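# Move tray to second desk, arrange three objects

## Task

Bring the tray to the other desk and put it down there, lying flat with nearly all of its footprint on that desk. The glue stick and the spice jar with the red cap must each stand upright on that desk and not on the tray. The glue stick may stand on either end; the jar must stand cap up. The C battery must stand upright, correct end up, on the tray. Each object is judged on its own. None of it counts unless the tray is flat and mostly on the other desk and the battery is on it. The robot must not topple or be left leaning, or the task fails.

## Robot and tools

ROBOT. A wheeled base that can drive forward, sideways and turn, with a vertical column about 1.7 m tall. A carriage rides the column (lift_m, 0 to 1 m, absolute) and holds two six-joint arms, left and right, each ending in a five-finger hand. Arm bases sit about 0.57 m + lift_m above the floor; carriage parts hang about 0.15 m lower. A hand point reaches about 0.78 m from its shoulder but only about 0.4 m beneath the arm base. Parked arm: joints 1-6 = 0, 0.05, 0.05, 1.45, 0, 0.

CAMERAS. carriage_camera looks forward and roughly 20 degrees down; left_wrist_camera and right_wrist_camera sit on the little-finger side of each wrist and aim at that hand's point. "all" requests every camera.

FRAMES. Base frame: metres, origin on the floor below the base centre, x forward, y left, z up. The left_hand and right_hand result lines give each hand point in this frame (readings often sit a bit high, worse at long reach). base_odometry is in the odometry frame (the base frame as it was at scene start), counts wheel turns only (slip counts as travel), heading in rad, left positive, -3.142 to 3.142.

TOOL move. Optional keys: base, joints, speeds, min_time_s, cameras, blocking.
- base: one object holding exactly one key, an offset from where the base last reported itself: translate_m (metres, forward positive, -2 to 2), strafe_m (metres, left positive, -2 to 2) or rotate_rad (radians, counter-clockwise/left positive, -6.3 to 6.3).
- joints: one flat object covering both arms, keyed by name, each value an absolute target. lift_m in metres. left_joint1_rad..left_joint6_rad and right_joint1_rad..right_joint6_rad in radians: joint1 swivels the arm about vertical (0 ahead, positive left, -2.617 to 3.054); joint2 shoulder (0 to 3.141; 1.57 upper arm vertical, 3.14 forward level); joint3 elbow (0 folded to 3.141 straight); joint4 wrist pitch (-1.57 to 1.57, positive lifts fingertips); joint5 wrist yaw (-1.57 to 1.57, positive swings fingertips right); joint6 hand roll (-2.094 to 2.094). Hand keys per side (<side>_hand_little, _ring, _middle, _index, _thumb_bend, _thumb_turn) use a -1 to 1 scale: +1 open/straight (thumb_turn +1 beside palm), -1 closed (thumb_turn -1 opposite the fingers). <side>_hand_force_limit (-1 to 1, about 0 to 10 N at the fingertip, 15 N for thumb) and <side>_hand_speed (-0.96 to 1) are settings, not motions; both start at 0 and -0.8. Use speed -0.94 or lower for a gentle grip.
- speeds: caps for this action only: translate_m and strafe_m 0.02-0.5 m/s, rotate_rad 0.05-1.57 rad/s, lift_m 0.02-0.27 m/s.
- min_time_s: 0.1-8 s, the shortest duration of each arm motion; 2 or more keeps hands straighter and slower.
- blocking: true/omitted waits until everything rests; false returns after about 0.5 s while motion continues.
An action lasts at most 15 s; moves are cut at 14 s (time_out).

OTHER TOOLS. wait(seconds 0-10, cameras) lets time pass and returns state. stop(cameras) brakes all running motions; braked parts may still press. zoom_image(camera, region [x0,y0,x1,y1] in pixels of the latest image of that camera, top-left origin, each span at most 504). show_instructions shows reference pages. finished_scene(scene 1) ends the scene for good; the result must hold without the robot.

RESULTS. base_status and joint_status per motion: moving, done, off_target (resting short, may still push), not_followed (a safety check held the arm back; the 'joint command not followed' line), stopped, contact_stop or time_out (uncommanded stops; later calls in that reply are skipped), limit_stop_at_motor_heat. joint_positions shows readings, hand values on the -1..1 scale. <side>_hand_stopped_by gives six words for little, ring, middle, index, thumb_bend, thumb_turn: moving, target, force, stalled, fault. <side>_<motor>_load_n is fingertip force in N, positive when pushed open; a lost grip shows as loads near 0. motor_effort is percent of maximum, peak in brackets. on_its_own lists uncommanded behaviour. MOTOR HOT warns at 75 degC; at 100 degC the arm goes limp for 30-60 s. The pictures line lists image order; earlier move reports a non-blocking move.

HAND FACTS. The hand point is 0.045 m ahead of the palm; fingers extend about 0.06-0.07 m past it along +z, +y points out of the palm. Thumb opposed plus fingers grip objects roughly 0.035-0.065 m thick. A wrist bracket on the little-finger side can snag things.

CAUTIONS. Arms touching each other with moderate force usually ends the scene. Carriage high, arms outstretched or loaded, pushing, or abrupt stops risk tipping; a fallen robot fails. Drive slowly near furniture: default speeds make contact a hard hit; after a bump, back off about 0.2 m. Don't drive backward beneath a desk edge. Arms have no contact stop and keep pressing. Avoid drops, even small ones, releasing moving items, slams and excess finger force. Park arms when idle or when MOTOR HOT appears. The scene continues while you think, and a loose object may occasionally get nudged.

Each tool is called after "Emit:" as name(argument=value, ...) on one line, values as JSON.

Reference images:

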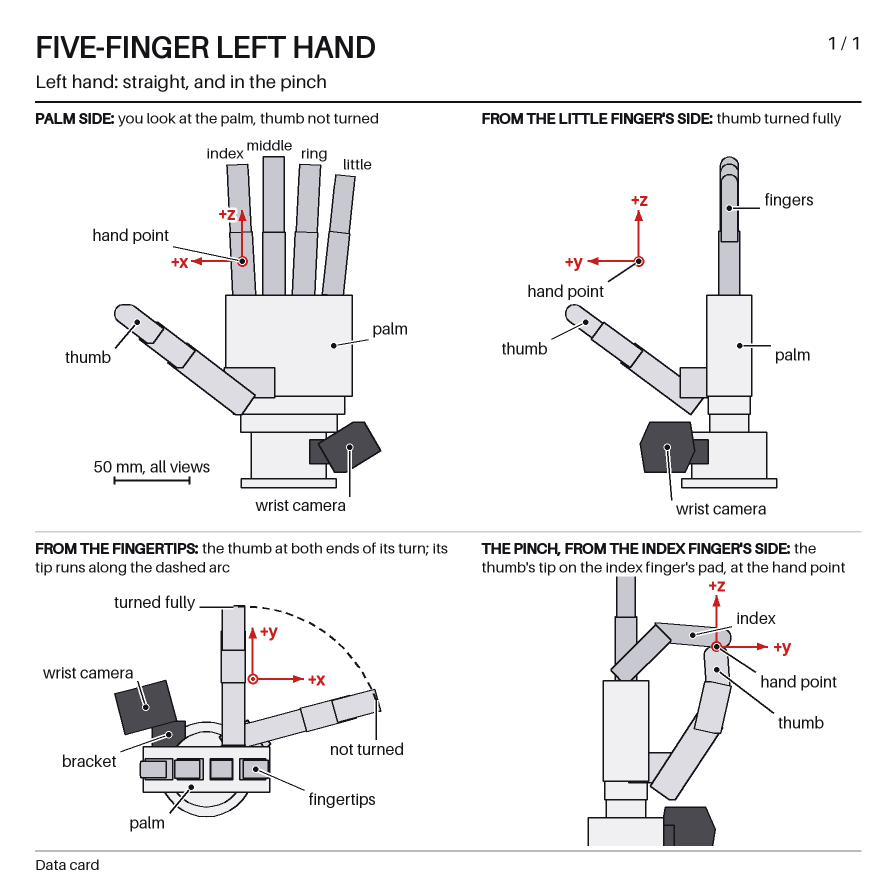

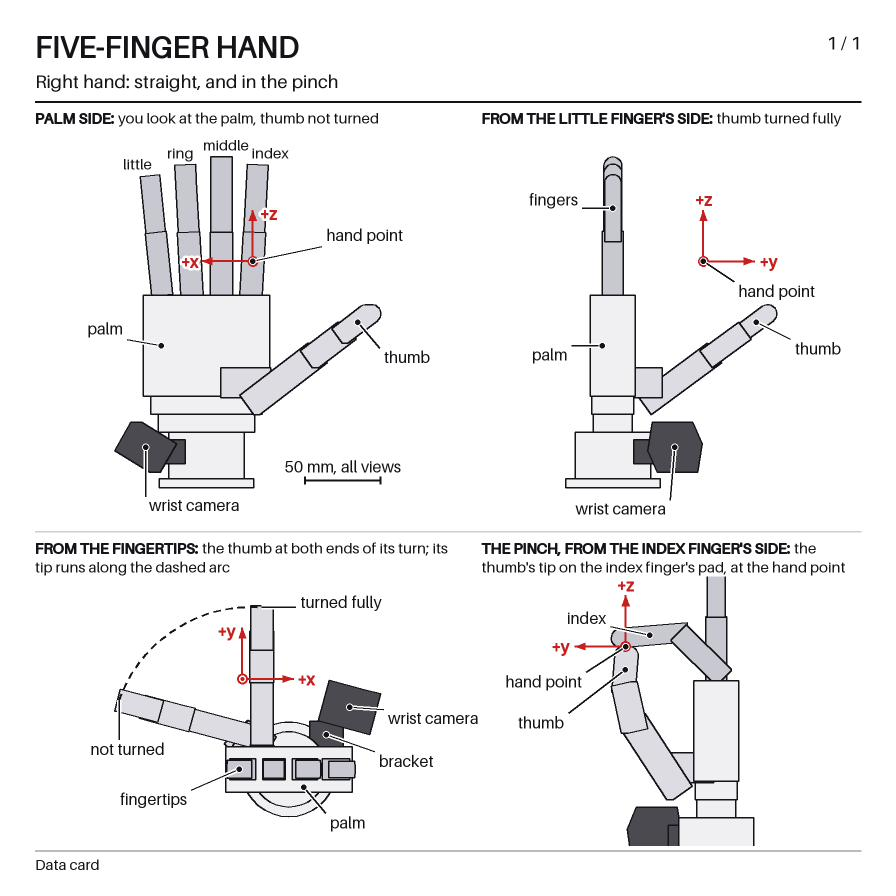

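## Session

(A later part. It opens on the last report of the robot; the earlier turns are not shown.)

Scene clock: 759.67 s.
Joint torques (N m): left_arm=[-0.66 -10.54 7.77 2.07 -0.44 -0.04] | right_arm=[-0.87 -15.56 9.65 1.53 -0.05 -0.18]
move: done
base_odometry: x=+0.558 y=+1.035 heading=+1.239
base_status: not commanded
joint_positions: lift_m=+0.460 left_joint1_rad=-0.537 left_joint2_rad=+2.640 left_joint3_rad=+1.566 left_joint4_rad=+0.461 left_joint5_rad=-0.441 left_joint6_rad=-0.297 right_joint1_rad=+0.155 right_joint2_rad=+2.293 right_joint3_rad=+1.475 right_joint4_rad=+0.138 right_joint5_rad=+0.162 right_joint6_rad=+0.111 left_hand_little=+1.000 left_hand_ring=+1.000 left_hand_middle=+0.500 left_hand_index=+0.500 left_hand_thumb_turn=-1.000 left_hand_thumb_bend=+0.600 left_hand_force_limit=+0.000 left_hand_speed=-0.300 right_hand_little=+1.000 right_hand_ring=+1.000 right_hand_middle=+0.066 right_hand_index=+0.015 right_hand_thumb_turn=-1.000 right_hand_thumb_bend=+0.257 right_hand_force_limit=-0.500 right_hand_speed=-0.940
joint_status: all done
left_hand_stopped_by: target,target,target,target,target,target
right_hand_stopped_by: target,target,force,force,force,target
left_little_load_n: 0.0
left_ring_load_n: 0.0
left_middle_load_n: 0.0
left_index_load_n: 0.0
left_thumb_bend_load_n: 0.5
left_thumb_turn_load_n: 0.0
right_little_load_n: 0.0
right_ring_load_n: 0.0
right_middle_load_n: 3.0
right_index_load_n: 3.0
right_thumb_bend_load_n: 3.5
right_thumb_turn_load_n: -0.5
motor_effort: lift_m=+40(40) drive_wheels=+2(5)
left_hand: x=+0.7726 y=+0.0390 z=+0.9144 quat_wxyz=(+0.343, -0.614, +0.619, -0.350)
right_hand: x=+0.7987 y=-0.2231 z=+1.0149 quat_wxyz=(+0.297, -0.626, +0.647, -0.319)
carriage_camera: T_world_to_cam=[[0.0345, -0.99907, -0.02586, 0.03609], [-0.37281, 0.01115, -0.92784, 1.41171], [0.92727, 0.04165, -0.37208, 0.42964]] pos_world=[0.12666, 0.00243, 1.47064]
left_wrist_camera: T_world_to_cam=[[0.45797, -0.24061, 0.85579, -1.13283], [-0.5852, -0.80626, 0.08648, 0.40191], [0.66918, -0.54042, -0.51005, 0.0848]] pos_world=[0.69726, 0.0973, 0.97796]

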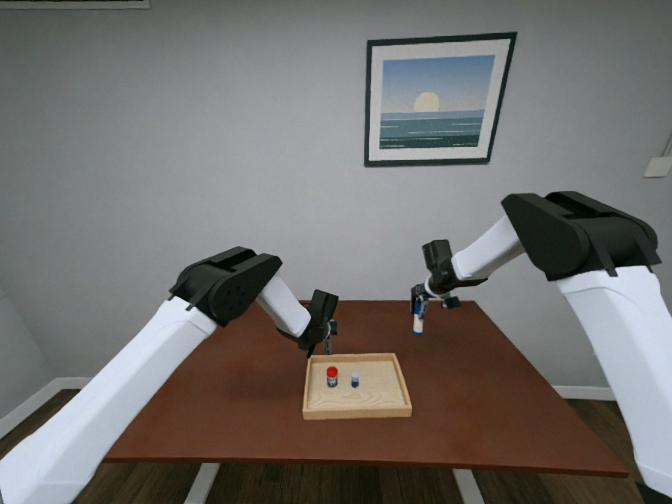

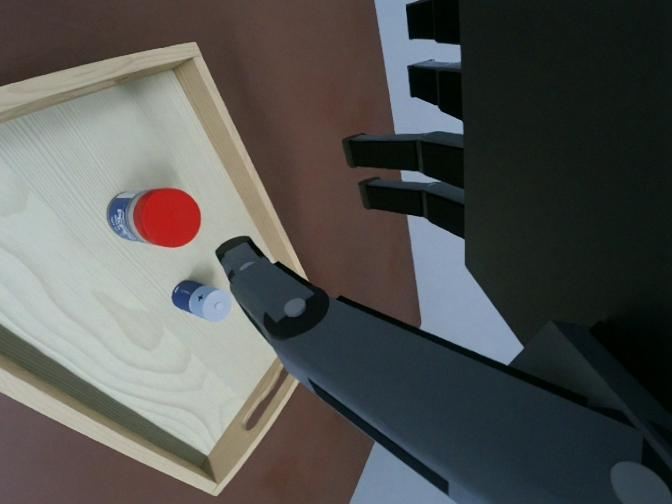

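Emit:
move(joints={"left_joint1_rad": -0.559, "left_joint2_rad": 2.658, "left_joint3_rad": 1.573, "left_joint4_rad": 0.484, "left_joint5_rad": -0.469, "left_joint6_rad": -0.315}, min_time_s=1.5, cameras=[])

Emit:
move(joints={"lift_m": 0.365}, speeds={"lift_m": 0.1}, cameras=["carriage_camera", "left_wrist_camera"])

Emit:
zoom_image(camera="carriage_camera", region=[290, 290, 400, 400])

Scene clock: 829.33 s.
Joint torques (N m): left_arm=[-0.72 -11.15 6.19 2.07 -0.42 -0.04] | right_arm=[-0.94 -15.47 9.63 1.51 -0.05 -0.2]
move: done
MOTOR HOT: joint 2 (shoulder) of the right arm now reports 82 °C; the controller stops that arm at 100 °C. To cool a motor, set the load down, stop pushing, or move to a pose that needs little force.
base_odometry: x=+0.558 y=+1.035 heading=+1.239
base_status: not commanded
joint_positions: lift_m=+0.460 left_joint1_rad=-0.551 left_joint2_rad=+2.640 left_joint3_rad=+1.566 left_joint4_rad=+0.470 left_joint5_rad=-0.454 left_joint6_rad=-0.306 right_joint1_rad=+0.155 right_joint2_rad=+2.293 right_joint3_rad=+1.475 right_joint4_rad=+0.138 right_joint5_rad=+0.162 right_joint6_rad=+0.111 left_hand_little=+1.000 left_hand_ring=+1.000 left_hand_middle=+0.500 left_hand_index=+0.500 left_hand_thumb_turn=-1.000 left_hand_thumb_bend=+0.600 left_hand_force_limit=+0.000 left_hand_speed=-0.300 right_hand_little=+1.000 right_hand_ring=+1.000 right_hand_middle=+0.066 right_hand_index=+0.015 right_hand_thumb_turn=-1.000 right_hand_thumb_bend=+0.257 right_hand_force_limit=-0.500 right_hand_speed=-0.940
joint_status: all done
left_hand_stopped_by: target,target,target,target,target,target
right_hand_stopped_by: target,target,force,force,force,target
left_little_load_n: 0.0
left_ring_load_n: 0.0
left_middle_load_n: 0.0
left_index_load_n: 0.0
left_thumb_bend_load_n: 0.0
left_thumb_turn_load_n: 0.5
right_little_load_n: 0.0
right_ring_load_n: 0.0
right_middle_load_n: 3.0
right_index_load_n: 2.5
right_thumb_bend_load_n: 3.5
right_thumb_turn_load_n: 0.0
motor_effort: lift_m=+40(40) drive_wheels=+2(4)
left_hand: x=+0.7713 y=+0.0323 z=+0.9167 quat_wxyz=(+0.345, -0.613, +0.616, -0.355)
right_hand: x=+0.7987 y=-0.2231 z=+1.0149 quat_wxyz=(+0.297, -0.626, +0.647, -0.319)

Scene clock: 830.70 s.
Joint torques (N m): left_arm=[-0.75 -11.45 6.34 2 -0.39 -0.05] | right_arm=[-0.95 -14.56 9.36 1.59 -0.04 -0.19]
move: done
MOTOR HOT: still on. Joint 2 (shoulder) of the right arm now reports 82 °C.
base_odometry: x=+0.558 y=+1.035 heading=+1.239
base_status: not commanded
joint_positions: lift_m=+0.365 left_joint1_rad=-0.551 left_joint2_rad=+2.643 left_joint3_rad=+1.566 left_joint4_rad=+0.480 left_joint5_rad=-0.455 left_joint6_rad=-0.306 right_joint1_rad=+0.155 right_joint2_rad=+2.282 right_joint3_rad=+1.481 right_joint4_rad=+0.129 right_joint5_rad=+0.161 right_joint6_rad=+0.111 left_hand_little=+1.000 left_hand_ring=+1.000 left_hand_middle=+0.500 left_hand_index=+0.500 left_hand_thumb_turn=-1.000 left_hand_thumb_bend=+0.600 left_hand_force_limit=+0.000 left_hand_speed=-0.300 right_hand_little=+1.000 right_hand_ring=+1.000 right_hand_middle=+0.066 right_hand_index=+0.015 right_hand_thumb_turn=-1.000 right_hand_thumb_bend=+0.257 right_hand_force_limit=-0.500 right_hand_speed=-0.940
joint_status: all done
left_hand_stopped_by: target,target,target,target,target,target
right_hand_stopped_by: target,target,force,force,force,target
left_little_load_n: 0.0
left_ring_load_n: 0.0
left_middle_load_n: 0.0
left_index_load_n: 0.0
left_thumb_bend_load_n: 0.0
left_thumb_turn_load_n: 0.0
right_little_load_n: 0.0
right_ring_load_n: 0.0
right_middle_load_n: 3.0
right_index_load_n: 2.5
right_thumb_bend_load_n: 3.5
right_thumb_turn_load_n: -0.5
motor_effort: lift_m=+33(33) drive_wheels=+3(3)
left_hand: x=+0.7723 y=+0.0321 z=+0.8220 quat_wxyz=(+0.346, -0.613, +0.614, -0.357)
right_hand: x=+0.8002 y=-0.2227 z=+0.9268 quat_wxyz=(+0.300, -0.624, +0.646, -0.320)
carriage_camera: T_world_to_cam=[[0.0345, -0.99907, -0.02586, 0.03365], [-0.37281, 0.01115, -0.92784, 1.32403], [0.92727, 0.04165, -0.37208, 0.39448]] pos_world=[0.12666, 0.00243, 1.37614]
left_wrist_camera: T_world_to_cam=[[0.44367, -0.2312, 0.86585, -1.05287], [-0.58444, -0.80708, 0.08396, 0.40556], [0.6794, -0.54329, -0.4932, 0.01256]] pos_world=[0.69562, 0.09072, 0.88377]

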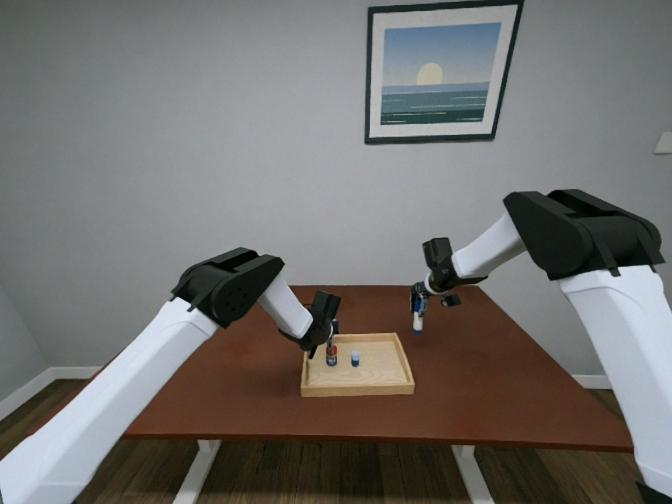

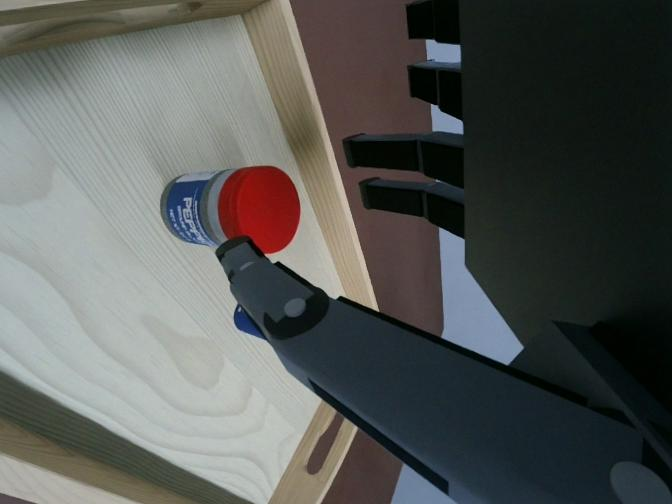

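Scaled by 4.582 from the camera's image (finer frame: 960x720).

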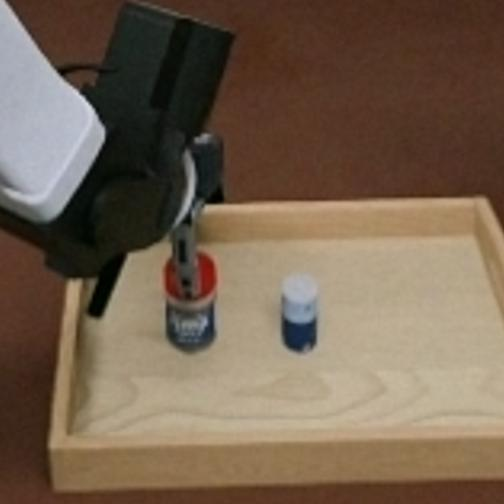

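Emit:
move(joints={"right_joint1_rad": -0.033, "right_joint2_rad": 1.69, "right_joint3_rad": 0.42, "right_joint4_rad": 0.73, "right_joint5_rad": -0.028, "right_joint6_rad": -0.017}, min_time_s=3, cameras=["all"])

Scene clock: 897.63 s.
Joint torques (N m): left_arm=[-0.76 -11.48 6.19 1.98 -0.4 -0.03] | right_arm=[-0.88 -7.77 4.56 1.8 -0.15 -0.22]
move: done
MOTOR HOT: still on. Joint 2 (shoulder) of the right arm now reports 83 °C.
base_odometry: x=+0.558 y=+1.035 heading=+1.239
base_status: not commanded
joint_positions: lift_m=+0.365 left_joint1_rad=-0.551 left_joint2_rad=+2.643 left_joint3_rad=+1.566 left_joint4_rad=+0.480 left_joint5_rad=-0.455 left_joint6_rad=-0.306 right_joint1_rad=-0.028 right_joint2_rad=+1.717 right_joint3_rad=+0.422 right_joint4_rad=+0.701 right_joint5_rad=-0.014 right_joint6_rad=-0.005 left_hand_little=+1.000 left_hand_ring=+1.000 left_hand_middle=+0.500 left_hand_index=+0.500 left_hand_thumb_turn=-1.000 left_hand_thumb_bend=+0.600 left_hand_force_limit=+0.000 left_hand_speed=-0.300 right_hand_little=+1.000 right_hand_ring=+1.000 right_hand_middle=+0.066 right_hand_index=+0.015 right_hand_thumb_turn=-1.000 right_hand_thumb_bend=+0.257 right_hand_force_limit=-0.500 right_hand_speed=-0.940
joint_status: all done
left_hand_stopped_by: target,target,target,target,target,target
right_hand_stopped_by: target,target,force,force,force,target
left_little_load_n: 0.0
left_ring_load_n: 0.0
left_middle_load_n: 0.0
left_index_load_n: 0.0
left_thumb_bend_load_n: 0.5
left_thumb_turn_load_n: 0.0
right_little_load_n: 0.0
right_ring_load_n: 0.0
right_middle_load_n: 3.0
right_index_load_n: 2.5
right_thumb_bend_load_n: 3.5
right_thumb_turn_load_n: -0.5
motor_effort: lift_m=+33(33) drive_wheels=-2(3)
left_hand: x=+0.7723 y=+0.0321 z=+0.8220 quat_wxyz=(+0.346, -0.613, +0.614, -0.357)
right_hand: x=+0.5966 y=-0.2955 z=+0.9164 quat_wxyz=(+0.331, -0.620, +0.629, -0.333)
pictures: carriage_camera, left_wrist_camera, right_wrist_camera
carriage_camera: T_world_to_cam=[[0.0345, -0.99907, -0.02586, 0.03365], [-0.37281, 0.01115, -0.92784, 1.32403], [0.92727, 0.04165, -0.37208, 0.39448]] pos_world=[0.12666, 0.00243, 1.37614]
left_wrist_camera: T_world_to_cam=[[0.44367, -0.2312, 0.86585, -1.05287], [-0.58444, -0.80708, 0.08396, 0.40556], [0.6794, -0.54329, -0.4932, 0.01256]] pos_world=[0.69562, 0.09072, 0.88377]
right_wrist_camera: T_world_to_cam=[[-0.52604, -0.24191, -0.81533, 0.98717], [-0.55898, 0.82087, 0.1171, 0.47146], [0.64095, 0.51735, -0.56704, 0.40394]] pos_world=[0.52393, -0.35717, 0.97871]

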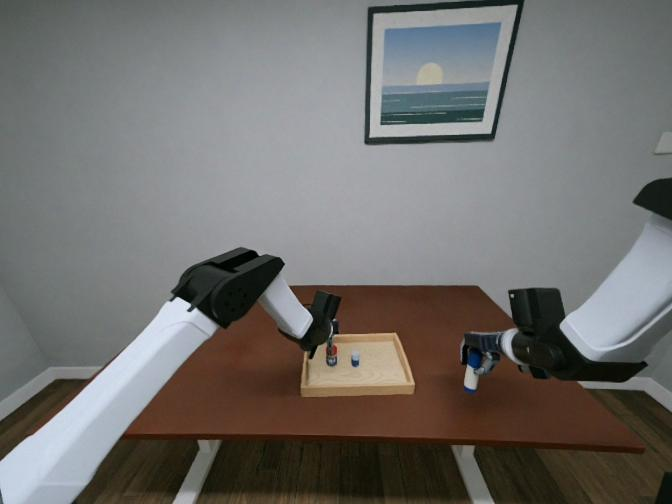

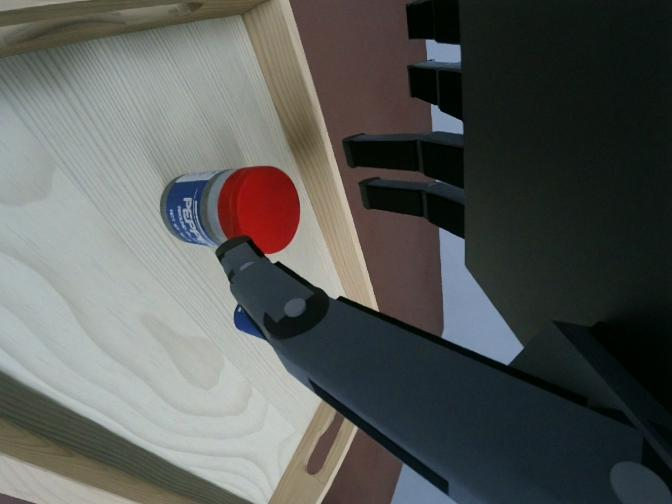

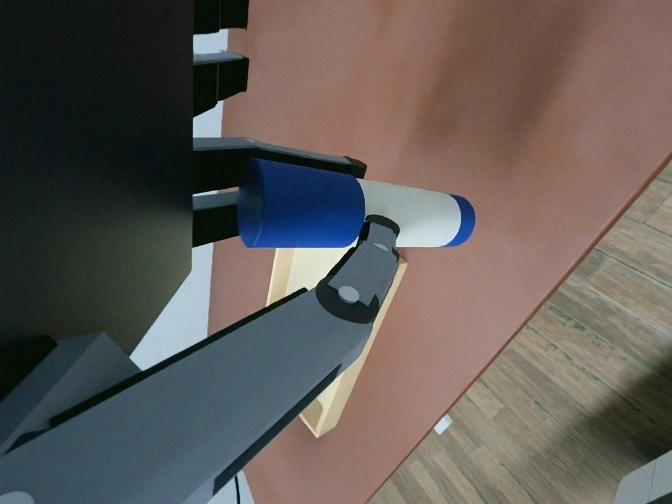

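Emit:
zoom_image(camera="carriage_camera", region=[270, 280, 430, 400])

Scaled by 3.150 from the camera's image (finer frame: 960x720).

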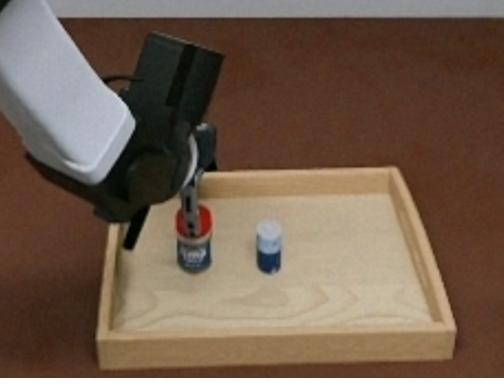

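Emit:
move(joints={"lift_m": 0.325}, speeds={"lift_m": 0.04}, cameras=["all"])

Emit:
zoom_image(camera="carriage_camera", region=[270, 260, 430, 380])

Scene clock: 931.20 s.
Joint torques (N m): left_arm=[-0.75 -11.49 6.2 1.95 -0.39 -0.04] | right_arm=[-0.99 -7.49 4.78 1.76 -0.14 -0.22]
move: done
MOTOR HOT: cleared for the motors of the right arm.
base_odometry: x=+0.558 y=+1.035 heading=+1.239
base_status: not commanded
joint_positions: lift_m=+0.325 left_joint1_rad=-0.551 left_joint2_rad=+2.643 left_joint3_rad=+1.566 left_joint4_rad=+0.481 left_joint5_rad=-0.456 left_joint6_rad=-0.306 right_joint1_rad=-0.028 right_joint2_rad=+1.714 right_joint3_rad=+0.421 right_joint4_rad=+0.704 right_joint5_rad=-0.015 right_joint6_rad=-0.006 left_hand_little=+1.000 left_hand_ring=+1.000 left_hand_middle=+0.500 left_hand_index=+0.500 left_hand_thumb_turn=-1.000 left_hand_thumb_bend=+0.600 left_hand_force_limit=+0.000 left_hand_speed=-0.300 right_hand_little=+1.000 right_hand_ring=+1.000 right_hand_middle=+0.066 right_hand_index=+0.015 right_hand_thumb_turn=-1.000 right_hand_thumb_bend=+0.257 right_hand_force_limit=-0.500 right_hand_speed=-0.940
joint_status: all done
left_hand_stopped_by: target,target,target,target,target,target
right_hand_stopped_by: target,target,force,force,force,target
left_little_load_n: 0.0
left_ring_load_n: 0.0
left_middle_load_n: 0.0
left_index_load_n: 0.0
left_thumb_bend_load_n: 0.0
left_thumb_turn_load_n: 0.5
right_little_load_n: 0.0
right_ring_load_n: 0.0
right_middle_load_n: 3.0
right_index_load_n: 2.5
right_thumb_bend_load_n: 3.5
right_thumb_turn_load_n: 0.0
motor_effort: lift_m=+31(33) drive_wheels=-1(3)
left_hand: x=+0.7724 y=+0.0322 z=+0.7822 quat_wxyz=(+0.346, -0.613, +0.613, -0.357)
right_hand: x=+0.5969 y=-0.2953 z=+0.8775 quat_wxyz=(+0.332, -0.619, +0.628, -0.334)
pictures: carriage_camera, left_wrist_camera, right_wrist_camera
carriage_camera: T_world_to_cam=[[0.0345, -0.99907, -0.02586, 0.03262], [-0.37281, 0.01115, -0.92784, 1.28701], [0.92727, 0.04165, -0.37208, 0.37963]] pos_world=[0.12666, 0.00243, 1.33624]
left_wrist_camera: T_world_to_cam=[[0.44333, -0.23107, 0.86606, -1.01829], [-0.584, -0.80745, 0.08351, 0.40917], [0.68001, -0.5428, -0.49291, -0.00785]] pos_world=[0.69572, 0.09082, 0.84387]
right_wrist_camera: T_world_to_cam=[[-0.52233, -0.24239, -0.81757, 0.95535], [-0.56038, 0.82024, 0.11483, 0.47872], [0.64277, 0.51813, -0.56426, 0.37824]] pos_world=[0.52415, -0.35707, 0.93952]

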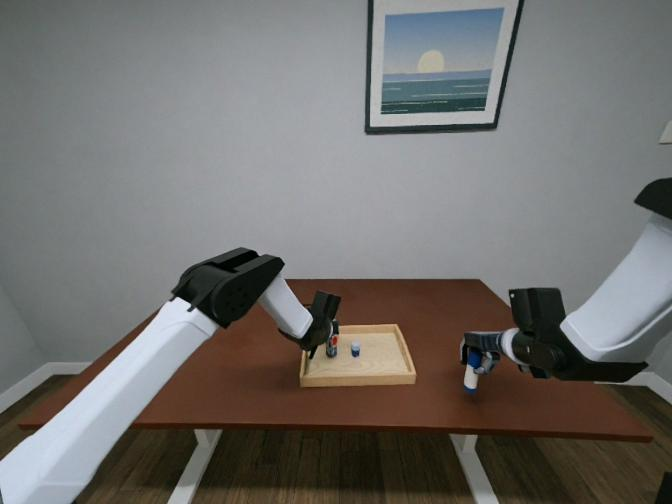

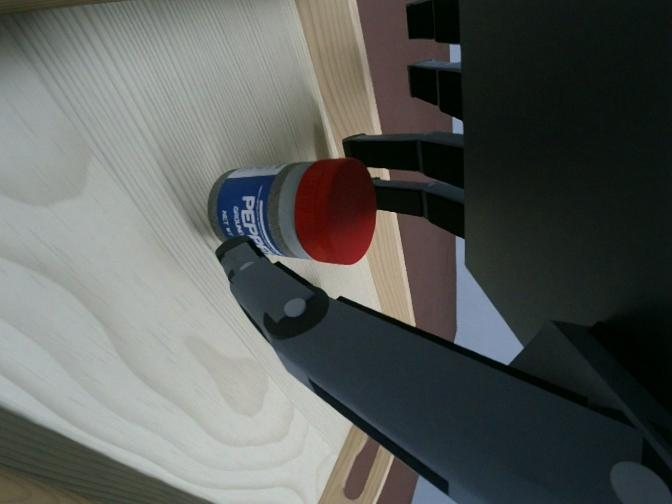

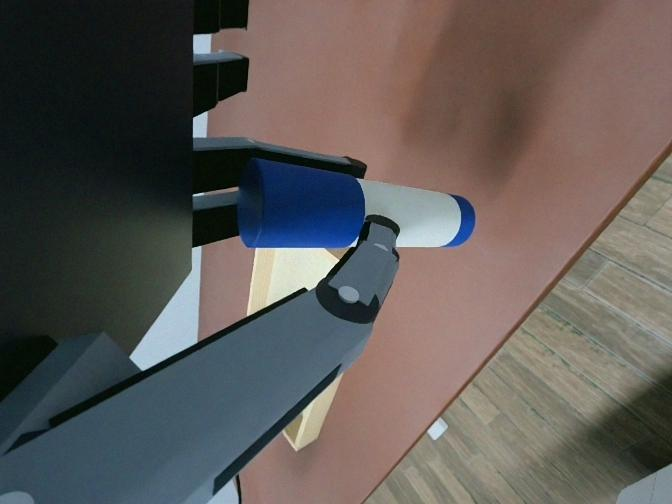

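Scaled by 3.150 from the camera's image (finer frame: 960x720).

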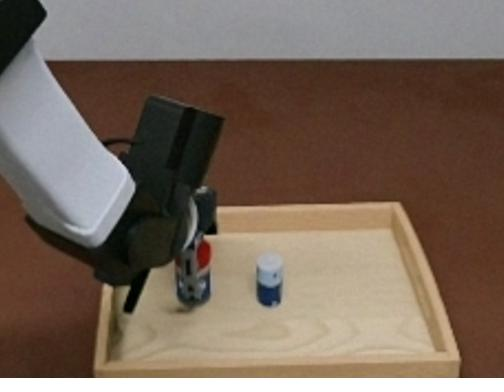

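Emit:
move(joints={"left_hand_index": 0.25, "left_hand_middle": 0.25, "left_hand_thumb_bend": 0.45, "left_hand_speed": -0.94, "left_hand_force_limit": -0.5}, cameras=["left_wrist_camera"])

Scene clock: 945.17 s.
Joint torques (N m): left_arm=[-0.75 -11.47 6.19 1.97 -0.37 -0.03] | right_arm=[-1.03 -7.35 4.7 1.75 -0.12 -0.24]
move: done
base_odometry: x=+0.558 y=+1.035 heading=+1.239
base_status: not commanded
joint_positions: lift_m=+0.325 left_joint1_rad=-0.551 left_joint2_rad=+2.643 left_joint3_rad=+1.566 left_joint4_rad=+0.481 left_joint5_rad=-0.456 left_joint6_rad=-0.306 right_joint1_rad=-0.028 right_joint2_rad=+1.714 right_joint3_rad=+0.421 right_joint4_rad=+0.704 right_joint5_rad=-0.015 right_joint6_rad=-0.006 left_hand_little=+1.000 left_hand_ring=+1.000 left_hand_middle=+0.250 left_hand_index=+0.250 left_hand_thumb_turn=-1.000 left_hand_thumb_bend=+0.450 left_hand_force_limit=-0.500 left_hand_speed=-0.940 right_hand_little=+1.000 right_hand_ring=+1.000 right_hand_middle=+0.066 right_hand_index=+0.015 right_hand_thumb_turn=-1.000 right_hand_thumb_bend=+0.257 right_hand_force_limit=-0.500 right_hand_speed=-0.940
joint_status: all done
left_hand_stopped_by: target,target,target,target,target,target
right_hand_stopped_by: target,target,force,force,force,target
left_little_load_n: 0.0
left_ring_load_n: 0.0
left_middle_load_n: 0.0
left_index_load_n: 0.0
left_thumb_bend_load_n: 0.5
left_thumb_turn_load_n: 0.0
right_little_load_n: 0.0
right_ring_load_n: 0.0
right_middle_load_n: 3.0
right_index_load_n: 2.5
right_thumb_bend_load_n: 3.5
right_thumb_turn_load_n: -0.5
motor_effort: lift_m=+31(31) drive_wheels=+1(4)
left_hand: x=+0.7724 y=+0.0322 z=+0.7822 quat_wxyz=(+0.346, -0.613, +0.613, -0.357)
right_hand: x=+0.5969 y=-0.2953 z=+0.8775 quat_wxyz=(+0.332, -0.619, +0.628, -0.334)
left_wrist_camera: T_world_to_cam=[[0.44333, -0.23107, 0.86606, -1.01829], [-0.584, -0.80745, 0.08351, 0.40917], [0.68001, -0.5428, -0.49291, -0.00785]] pos_world=[0.69572, 0.09082, 0.84387]

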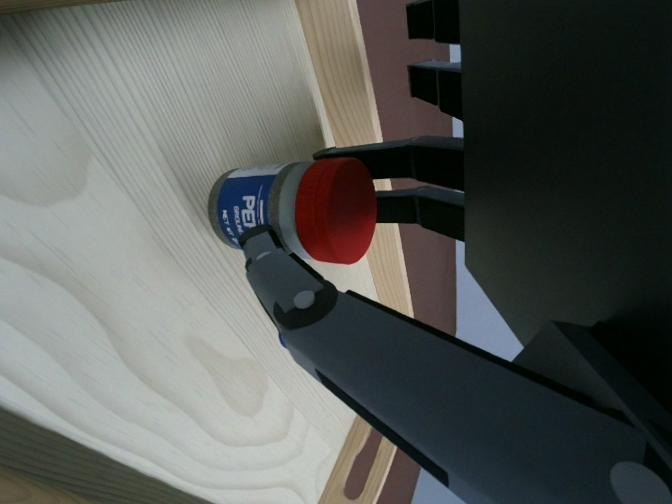

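Emit:
move(joints={"left_hand_index": 0.1, "left_hand_middle": 0.1, "left_hand_thumb_bend": 0.3}, cameras=["left_wrist_camera", "carriage_camera"])

Scene clock: 950.73 s.
Joint torques (N m): left_arm=[-0.75 -11.52 6.16 1.97 -0.38 -0.03] | right_arm=[-1.02 -7.47 4.75 1.79 -0.12 -0.2]
move: off_target
base_odometry: x=+0.558 y=+1.035 heading=+1.239
base_status: not commanded
joint_positions: lift_m=+0.325 left_joint1_rad=-0.551 left_joint2_rad=+2.643 left_joint3_rad=+1.566 left_joint4_rad=+0.481 left_joint5_rad=-0.456 left_joint6_rad=-0.306 right_joint1_rad=-0.028 right_joint2_rad=+1.714 right_joint3_rad=+0.421 right_joint4_rad=+0.704 right_joint5_rad=-0.015 right_joint6_rad=-0.006 left_hand_little=+1.000 left_hand_ring=+1.000 left_hand_middle=+0.144 left_hand_index=+0.100 left_hand_thumb_turn=-1.000 left_hand_thumb_bend=+0.380 left_hand_force_limit=-0.500 left_hand_speed=-0.940 right_hand_little=+1.000 right_hand_ring=+1.000 right_hand_middle=+0.066 right_hand_index=+0.015 right_hand_thumb_turn=-1.000 right_hand_thumb_bend=+0.257 right_hand_force_limit=-0.500 right_hand_speed=-0.940
joint_status: left_hand_middle off_target (ended at +0.144, target +0.100); left_hand_thumb_bend off_target (ended at +0.380, target +0.300); the others done
left_hand_stopped_by: target,target,force,target,force,target
right_hand_stopped_by: target,target,force,force,force,target
left_little_load_n: 0.0
left_ring_load_n: 0.0
left_middle_load_n: 3.5
left_index_load_n: 1.5
left_thumb_bend_load_n: 5.0
left_thumb_turn_load_n: 0.0
right_little_load_n: -0.5
right_ring_load_n: 0.0
right_middle_load_n: 3.0
right_index_load_n: 3.0
right_thumb_bend_load_n: 3.5
right_thumb_turn_load_n: 0.0
motor_effort: lift_m=+31(31) drive_wheels=+2(4)
left_hand: x=+0.7724 y=+0.0322 z=+0.7822 quat_wxyz=(+0.346, -0.613, +0.613, -0.357)
right_hand: x=+0.5969 y=-0.2953 z=+0.8775 quat_wxyz=(+0.332, -0.619, +0.628, -0.334)
pictures: carriage_camera, left_wrist_camera
carriage_camera: T_world_to_cam=[[0.0345, -0.99907, -0.02586, 0.03262], [-0.37281, 0.01115, -0.92784, 1.28701], [0.92727, 0.04165, -0.37208, 0.37963]] pos_world=[0.12666, 0.00243, 1.33624]
left_wrist_camera: T_world_to_cam=[[0.44333, -0.23107, 0.86606, -1.01829], [-0.584, -0.80745, 0.08351, 0.40917], [0.68001, -0.5428, -0.49291, -0.00785]] pos_world=[0.69572, 0.09082, 0.84387]

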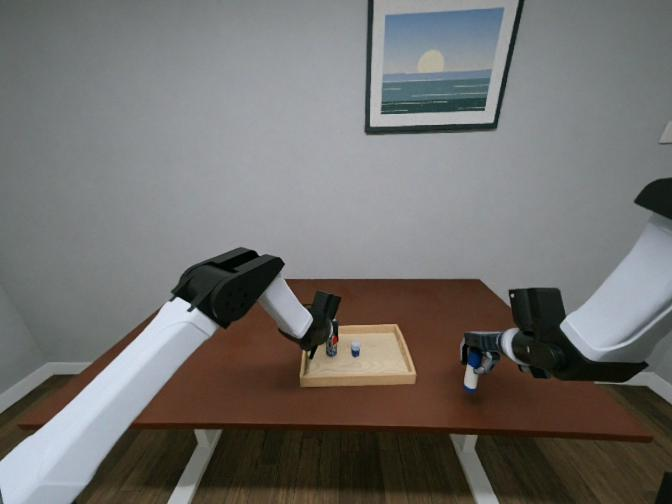

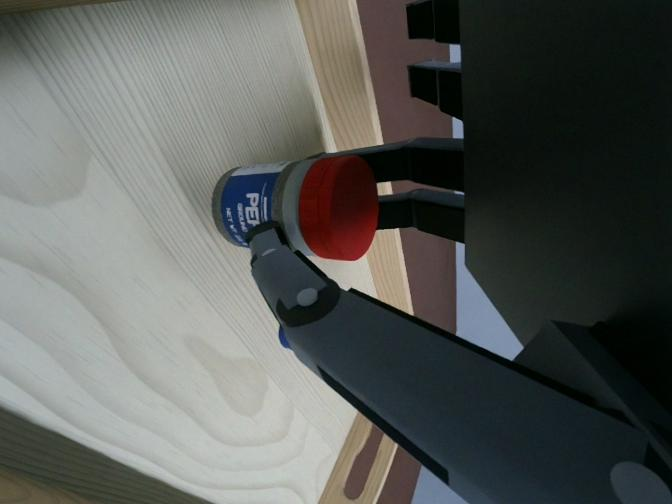

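Emit:
move(joints={"left_hand_index": 0.04}, cameras=["left_wrist_camera"])

Emit:
move(joints={"lift_m": 0.345}, speeds={"lift_m": 0.04}, cameras=["left_wrist_camera"])

Scene clock: 956.67 s.
Joint torques (N m): left_arm=[-0.76 -11.51 6.2 1.99 -0.39 -0.03] | right_arm=[-0.95 -7.45 4.6 1.75 -0.13 -0.21]
move: off_target
base_odometry: x=+0.558 y=+1.035 heading=+1.239
base_status: not commanded
joint_positions: lift_m=+0.325 left_joint1_rad=-0.551 left_joint2_rad=+2.643 left_joint3_rad=+1.566 left_joint4_rad=+0.481 left_joint5_rad=-0.456 left_joint6_rad=-0.306 right_joint1_rad=-0.028 right_joint2_rad=+1.714 right_joint3_rad=+0.421 right_joint4_rad=+0.704 right_joint5_rad=-0.015 right_joint6_rad=-0.006 left_hand_little=+1.000 left_hand_ring=+1.000 left_hand_middle=+0.144 left_hand_index=+0.091 left_hand_thumb_turn=-1.000 left_hand_thumb_bend=+0.380 left_hand_force_limit=-0.500 left_hand_speed=-0.940 right_hand_little=+1.000 right_hand_ring=+1.000 right_hand_middle=+0.066 right_hand_index=+0.015 right_hand_thumb_turn=-1.000 right_hand_thumb_bend=+0.257 right_hand_force_limit=-0.500 right_hand_speed=-0.940
joint_status: left_hand_index off_target (ended at +0.091, target +0.040)
left_hand_stopped_by: target,target,force,force,force,target
right_hand_stopped_by: target,target,force,force,force,target
left_little_load_n: 0.0
left_ring_load_n: 0.0
left_middle_load_n: 3.0
left_index_load_n: 2.5
left_thumb_bend_load_n: 5.5
left_thumb_turn_load_n: 0.0
right_little_load_n: 0.0
right_ring_load_n: 0.0
right_middle_load_n: 3.0
right_index_load_n: 2.5
right_thumb_bend_load_n: 3.5
right_thumb_turn_load_n: -0.5
motor_effort: lift_m=+31(31) drive_wheels=+3(4)
left_hand: x=+0.7724 y=+0.0322 z=+0.7822 quat_wxyz=(+0.346, -0.613, +0.613, -0.357)
right_hand: x=+0.5969 y=-0.2953 z=+0.8775 quat_wxyz=(+0.332, -0.619, +0.628, -0.334)
left_wrist_camera: T_world_to_cam=[[0.44333, -0.23107, 0.86606, -1.01829], [-0.584, -0.80745, 0.08351, 0.40917], [0.68001, -0.5428, -0.49291, -0.00785]] pos_world=[0.69572, 0.09082, 0.84387]

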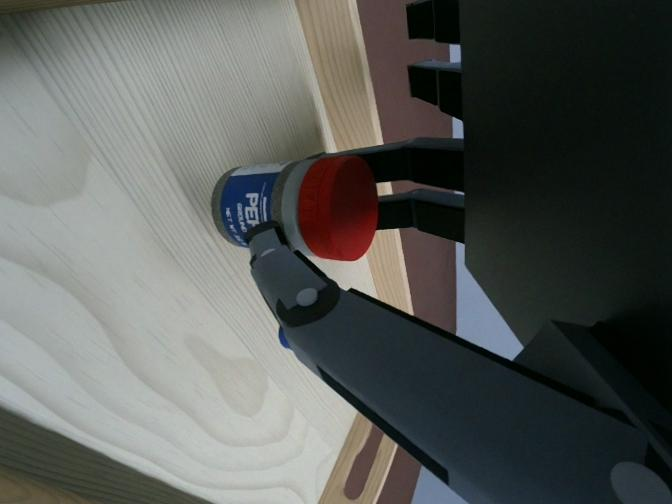

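Scene clock: 957.53 s.
Joint torques (N m): left_arm=[-0.75 -11.56 6.26 1.95 -0.37 -0.04] | right_arm=[-1.02 -7.38 4.72 1.71 -0.14 -0.22]
move: done
base_odometry: x=+0.558 y=+1.035 heading=+1.239
base_status: not commanded
joint_positions: lift_m=+0.345 left_joint1_rad=-0.551 left_joint2_rad=+2.643 left_joint3_rad=+1.566 left_joint4_rad=+0.480 left_joint5_rad=-0.456 left_joint6_rad=-0.306 right_joint1_rad=-0.028 right_joint2_rad=+1.712 right_joint3_rad=+0.420 right_joint4_rad=+0.707 right_joint5_rad=-0.015 right_joint6_rad=-0.006 left_hand_little=+1.000 left_hand_ring=+1.000 left_hand_middle=+0.144 left_hand_index=+0.091 left_hand_thumb_turn=-1.000 left_hand_thumb_bend=+0.380 left_hand_force_limit=-0.500 left_hand_speed=-0.940 right_hand_little=+1.000 right_hand_ring=+1.000 right_hand_middle=+0.066 right_hand_index=+0.015 right_hand_thumb_turn=-1.000 right_hand_thumb_bend=+0.257 right_hand_force_limit=-0.500 right_hand_speed=-0.940
joint_status: all done
left_hand_stopped_by: target,target,force,force,force,target
right_hand_stopped_by: target,target,force,force,force,target
left_little_load_n: 0.0
left_ring_load_n: 0.0
left_middle_load_n: 3.0
left_index_load_n: 3.0
left_thumb_bend_load_n: 5.5
left_thumb_turn_load_n: 0.0
right_little_load_n: 0.0
right_ring_load_n: 0.0
right_middle_load_n: 3.0
right_index_load_n: 2.5
right_thumb_bend_load_n: 3.5
right_thumb_turn_load_n: -0.5
motor_effort: lift_m=+41(46) drive_wheels=+3(4)
left_hand: x=+0.7723 y=+0.0322 z=+0.8013 quat_wxyz=(+0.346, -0.613, +0.614, -0.357)
right_hand: x=+0.5975 y=-0.2953 z=+0.8979 quat_wxyz=(+0.334, -0.619, +0.627, -0.335)
left_wrist_camera: T_world_to_cam=[[0.44391, -0.23143, 0.86567, -1.03499], [-0.58393, -0.80749, 0.08355, 0.40741], [0.67968, -0.54258, -0.49359, 0.00252]] pos_world=[0.69562, 0.09082, 0.86317]

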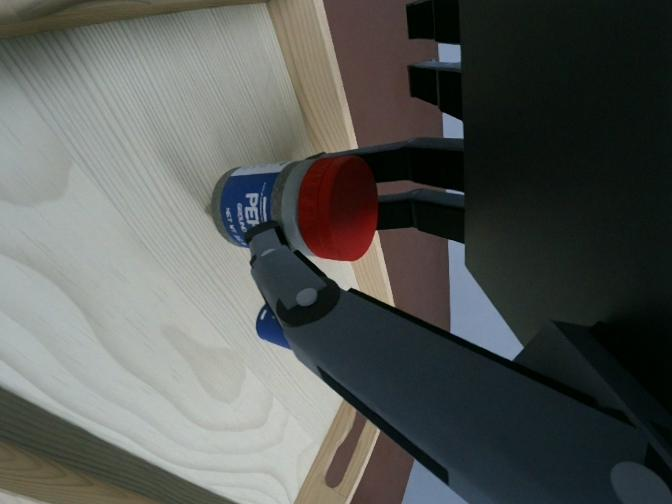

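Emit:
move(joints={"lift_m": 0.46}, speeds={"lift_m": 0.08})

Emit:
move(joints={"left_joint1_rad": 0.033, "left_joint2_rad": 1.69, "left_joint3_rad": 0.42, "left_joint4_rad": 0.73, "left_joint5_rad": 0.028, "left_joint6_rad": 0.017}, min_time_s=4, cameras=["all"])

Scene clock: 972.27 s.
Joint torques (N m): left_arm=[-0.69 -11.58 6.17 1.97 -0.38 -0.03] | right_arm=[-0.95 -7.05 4.83 1.7 -0.14 -0.2]
move: done
base_odometry: x=+0.558 y=+1.035 heading=+1.239
base_status: not commanded
joint_positions: lift_m=+0.460 left_joint1_rad=-0.551 left_joint2_rad=+2.645 left_joint3_rad=+1.566 left_joint4_rad=+0.479 left_joint5_rad=-0.457 left_joint6_rad=-0.306 right_joint1_rad=-0.028 right_joint2_rad=+1.709 right_joint3_rad=+0.418 right_joint4_rad=+0.711 right_joint5_rad=-0.015 right_joint6_rad=-0.006 left_hand_little=+1.000 left_hand_ring=+1.000 left_hand_middle=+0.144 left_hand_index=+0.091 left_hand_thumb_turn=-1.000 left_hand_thumb_bend=+0.380 left_hand_force_limit=-0.500 left_hand_speed=-0.940 right_hand_little=+1.000 right_hand_ring=+1.000 right_hand_middle=+0.066 right_hand_index=+0.015 right_hand_thumb_turn=-1.000 right_hand_thumb_bend=+0.257 right_hand_force_limit=-0.500 right_hand_speed=-0.940
joint_status: all done
left_hand_stopped_by: target,target,force,force,force,target
right_hand_stopped_by: target,target,force,force,force,target
left_little_load_n: 0.0
left_ring_load_n: 0.0
left_middle_load_n: 3.0
left_index_load_n: 2.5
left_thumb_bend_load_n: 5.5
left_thumb_turn_load_n: 0.0
right_little_load_n: 0.0
right_ring_load_n: 0.0
right_middle_load_n: 3.0
right_index_load_n: 3.0
right_thumb_bend_load_n: 3.5
right_thumb_turn_load_n: -0.5
motor_effort: lift_m=+39(47) drive_wheels=+2(4)
left_hand: x=+0.7718 y=+0.0326 z=+0.9152 quat_wxyz=(+0.346, -0.613, +0.614, -0.356)
right_hand: x=+0.5980 y=-0.2953 z=+1.0142 quat_wxyz=(+0.335, -0.618, +0.626, -0.337)
pictures: none

Scene clock: 976.57 s.
Joint torques (N m): left_arm=[0.51 -8.36 3.96 2.25 0.1 0.17] | right_arm=[-1.01 -6.99 5.03 1.72 -0.12 -0.21]
move: done
base_odometry: x=+0.558 y=+1.035 heading=+1.239
base_status: not commanded
joint_positions: lift_m=+0.460 left_joint1_rad=+0.025 left_joint2_rad=+1.720 left_joint3_rad=+0.428 left_joint4_rad=+0.710 left_joint5_rad=+0.012 left_joint6_rad=+0.008 right_joint1_rad=-0.028 right_joint2_rad=+1.709 right_joint3_rad=+0.418 right_joint4_rad=+0.711 right_joint5_rad=-0.016 right_joint6_rad=-0.006 left_hand_little=+1.000 left_hand_ring=+1.000 left_hand_middle=+0.144 left_hand_index=+0.091 left_hand_thumb_turn=-1.000 left_hand_thumb_bend=+0.380 left_hand_force_limit=-0.500 left_hand_speed=-0.940 right_hand_little=+1.000 right_hand_ring=+1.000 right_hand_middle=+0.066 right_hand_index=+0.015 right_hand_thumb_turn=-1.000 right_hand_thumb_bend=+0.257 right_hand_force_limit=-0.500 right_hand_speed=-0.940
joint_status: all done
left_hand_stopped_by: target,target,force,force,force,target
right_hand_stopped_by: target,target,force,force,force,target
left_little_load_n: 0.0
left_ring_load_n: 0.0
left_middle_load_n: 3.0
left_index_load_n: 2.5
left_thumb_bend_load_n: 6.0
left_thumb_turn_load_n: -0.5
right_little_load_n: 0.0
right_ring_load_n: 0.0
right_middle_load_n: 3.0
right_index_load_n: 2.5
right_thumb_bend_load_n: 3.5
right_thumb_turn_load_n: 0.0
motor_effort: lift_m=+40(40) drive_wheels=-1(4)
left_hand: x=+0.6001 y=+0.2954 z=+1.0130 quat_wxyz=(+0.337, -0.626, +0.619, -0.333)
right_hand: x=+0.5980 y=-0.2952 z=+1.0142 quat_wxyz=(+0.335, -0.618, +0.626, -0.337)
pictures: carriage_camera, left_wrist_camera, right_wrist_camera
carriage_camera: T_world_to_cam=[[0.0345, -0.99907, -0.02586, 0.03609], [-0.37281, 0.01115, -0.92784, 1.41171], [0.92727, 0.04165, -0.37208, 0.42964]] pos_world=[0.12666, 0.00243, 1.47064]
left_wrist_camera: T_world_to_cam=[[0.49354, -0.23363, 0.83776, -1.08171], [-0.56355, -0.81958, 0.10344, 0.47286], [0.66244, -0.52317, -0.53616, 0.41453]] pos_world=[0.52574, 0.3517, 1.07955]
right_wrist_camera: T_world_to_cam=[[-0.51459, -0.24289, -0.82231, 1.06764], [-0.56212, 0.81976, 0.10963, 0.46967], [0.64747, 0.51865, -0.55837, 0.44592]] pos_world=[0.52469, -0.35697, 1.07543]

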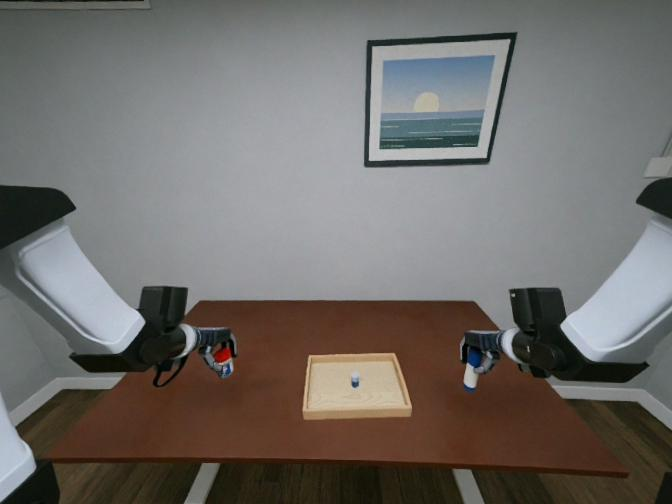

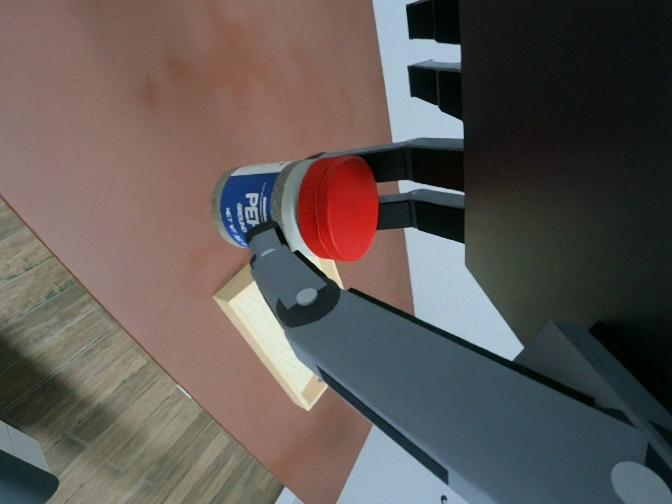

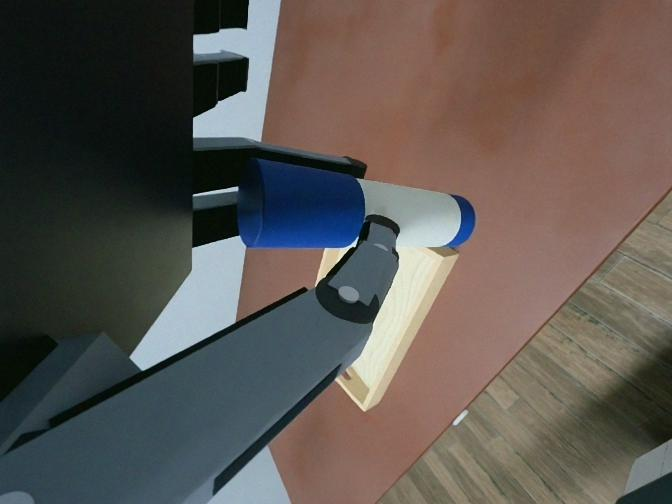

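Emit:
move(base={"translate_m": -1.1}, speeds={"translate_m": 0.25})

Emit:
move(base={"rotate_rad": -3.14}, speeds={"rotate_rad": 0.5}, cameras=["carriage_camera"])

Scene clock: 996.00 s.
Joint torques (N m): left_arm=[0.49 -8.12 4.01 2.22 0.11 0.14] | right_arm=[-0.94 -6.97 4.98 1.71 -0.11 -0.2]
move: done
base_odometry: x=+0.199 y=-0.005 heading=+1.239
base_status: done
joint_positions: lift_m=+0.460 left_joint1_rad=+0.025 left_joint2_rad=+1.717 left_joint3_rad=+0.428 left_joint4_rad=+0.718 left_joint5_rad=+0.016 left_joint6_rad=+0.009 right_joint1_rad=-0.029 right_joint2_rad=+1.709 right_joint3_rad=+0.418 right_joint4_rad=+0.712 right_joint5_rad=-0.018 right_joint6_rad=-0.006 left_hand_little=+1.000 left_hand_ring=+1.000 left_hand_middle=+0.144 left_hand_index=+0.091 left_hand_thumb_turn=-1.000 left_hand_thumb_bend=+0.380 left_hand_force_limit=-0.500 left_hand_speed=-0.940 right_hand_little=+1.000 right_hand_ring=+1.000 right_hand_middle=+0.066 right_hand_index=+0.015 right_hand_thumb_turn=-1.000 right_hand_thumb_bend=+0.257 right_hand_force_limit=-0.500 right_hand_speed=-0.940
joint_status: not commanded
left_hand_stopped_by: target,target,force,force,force,target
right_hand_stopped_by: target,target,force,force,force,target
left_little_load_n: 0.0
left_ring_load_n: 0.0
left_middle_load_n: 3.0
left_index_load_n: 3.0
left_thumb_bend_load_n: 5.5
left_thumb_turn_load_n: -0.5
right_little_load_n: 0.0
right_ring_load_n: 0.0
right_middle_load_n: 3.0
right_index_load_n: 2.5
right_thumb_bend_load_n: 3.5
right_thumb_turn_load_n: 0.0
motor_effort: lift_m=+40(40) drive_wheels=+0(13)
left_hand: x=+0.6022 y=+0.2946 z=+1.0159 quat_wxyz=(+0.340, -0.623, +0.618, -0.338)
right_hand: x=+0.5982 y=-0.2952 z=+1.0144 quat_wxyz=(+0.336, -0.618, +0.626, -0.337)
pictures: none

Scene clock: 1003.20 s.
Joint torques (N m): left_arm=[0.09 -7.99 4.04 2.16 0.07 0.13] | right_arm=[-0.58 -7.02 4.93 1.69 -0.04 -0.2]
move: done
base_odometry: x=+0.199 y=-0.005 heading=-1.901
base_status: done
joint_positions: lift_m=+0.460 left_joint1_rad=+0.030 left_joint2_rad=+1.716 left_joint3_rad=+0.427 left_joint4_rad=+0.718 left_joint5_rad=+0.019 left_joint6_rad=+0.009 right_joint1_rad=-0.031 right_joint2_rad=+1.709 right_joint3_rad=+0.418 right_joint4_rad=+0.712 right_joint5_rad=-0.022 right_joint6_rad=-0.006 left_hand_little=+1.000 left_hand_ring=+1.000 left_hand_middle=+0.144 left_hand_index=+0.091 left_hand_thumb_turn=-1.000 left_hand_thumb_bend=+0.380 left_hand_force_limit=-0.500 left_hand_speed=-0.940 right_hand_little=+1.000 right_hand_ring=+1.000 right_hand_middle=+0.066 right_hand_index=+0.015 right_hand_thumb_turn=-1.000 right_hand_thumb_bend=+0.257 right_hand_force_limit=-0.500 right_hand_speed=-0.940
joint_status: not commanded
left_hand_stopped_by: target,target,force,force,force,target
right_hand_stopped_by: target,target,force,force,force,target
left_little_load_n: 0.0
left_ring_load_n: 0.0
left_middle_load_n: 3.0
left_index_load_n: 2.5
left_thumb_bend_load_n: 5.5
left_thumb_turn_load_n: -0.5
right_little_load_n: 0.0
right_ring_load_n: 0.0
right_middle_load_n: 3.0
right_index_load_n: 2.5
right_thumb_bend_load_n: 3.5
right_thumb_turn_load_n: 0.0
motor_effort: lift_m=+40(40) drive_wheels=+7(12)
left_hand: x=+0.6022 y=+0.2959 z=+1.0161 quat_wxyz=(+0.340, -0.624, +0.617, -0.339)
right_hand: x=+0.5983 y=-0.2954 z=+1.0146 quat_wxyz=(+0.337, -0.618, +0.626, -0.336)
carriage_camera: T_world_to_cam=[[0.0345, -0.99907, -0.02586, 0.03609], [-0.37281, 0.01115, -0.92784, 1.41171], [0.92727, 0.04165, -0.37208, 0.42964]] pos_world=[0.12666, 0.00243, 1.47064]

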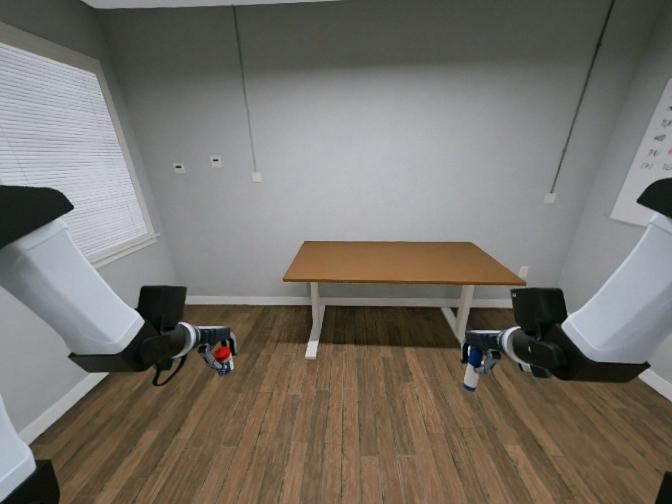

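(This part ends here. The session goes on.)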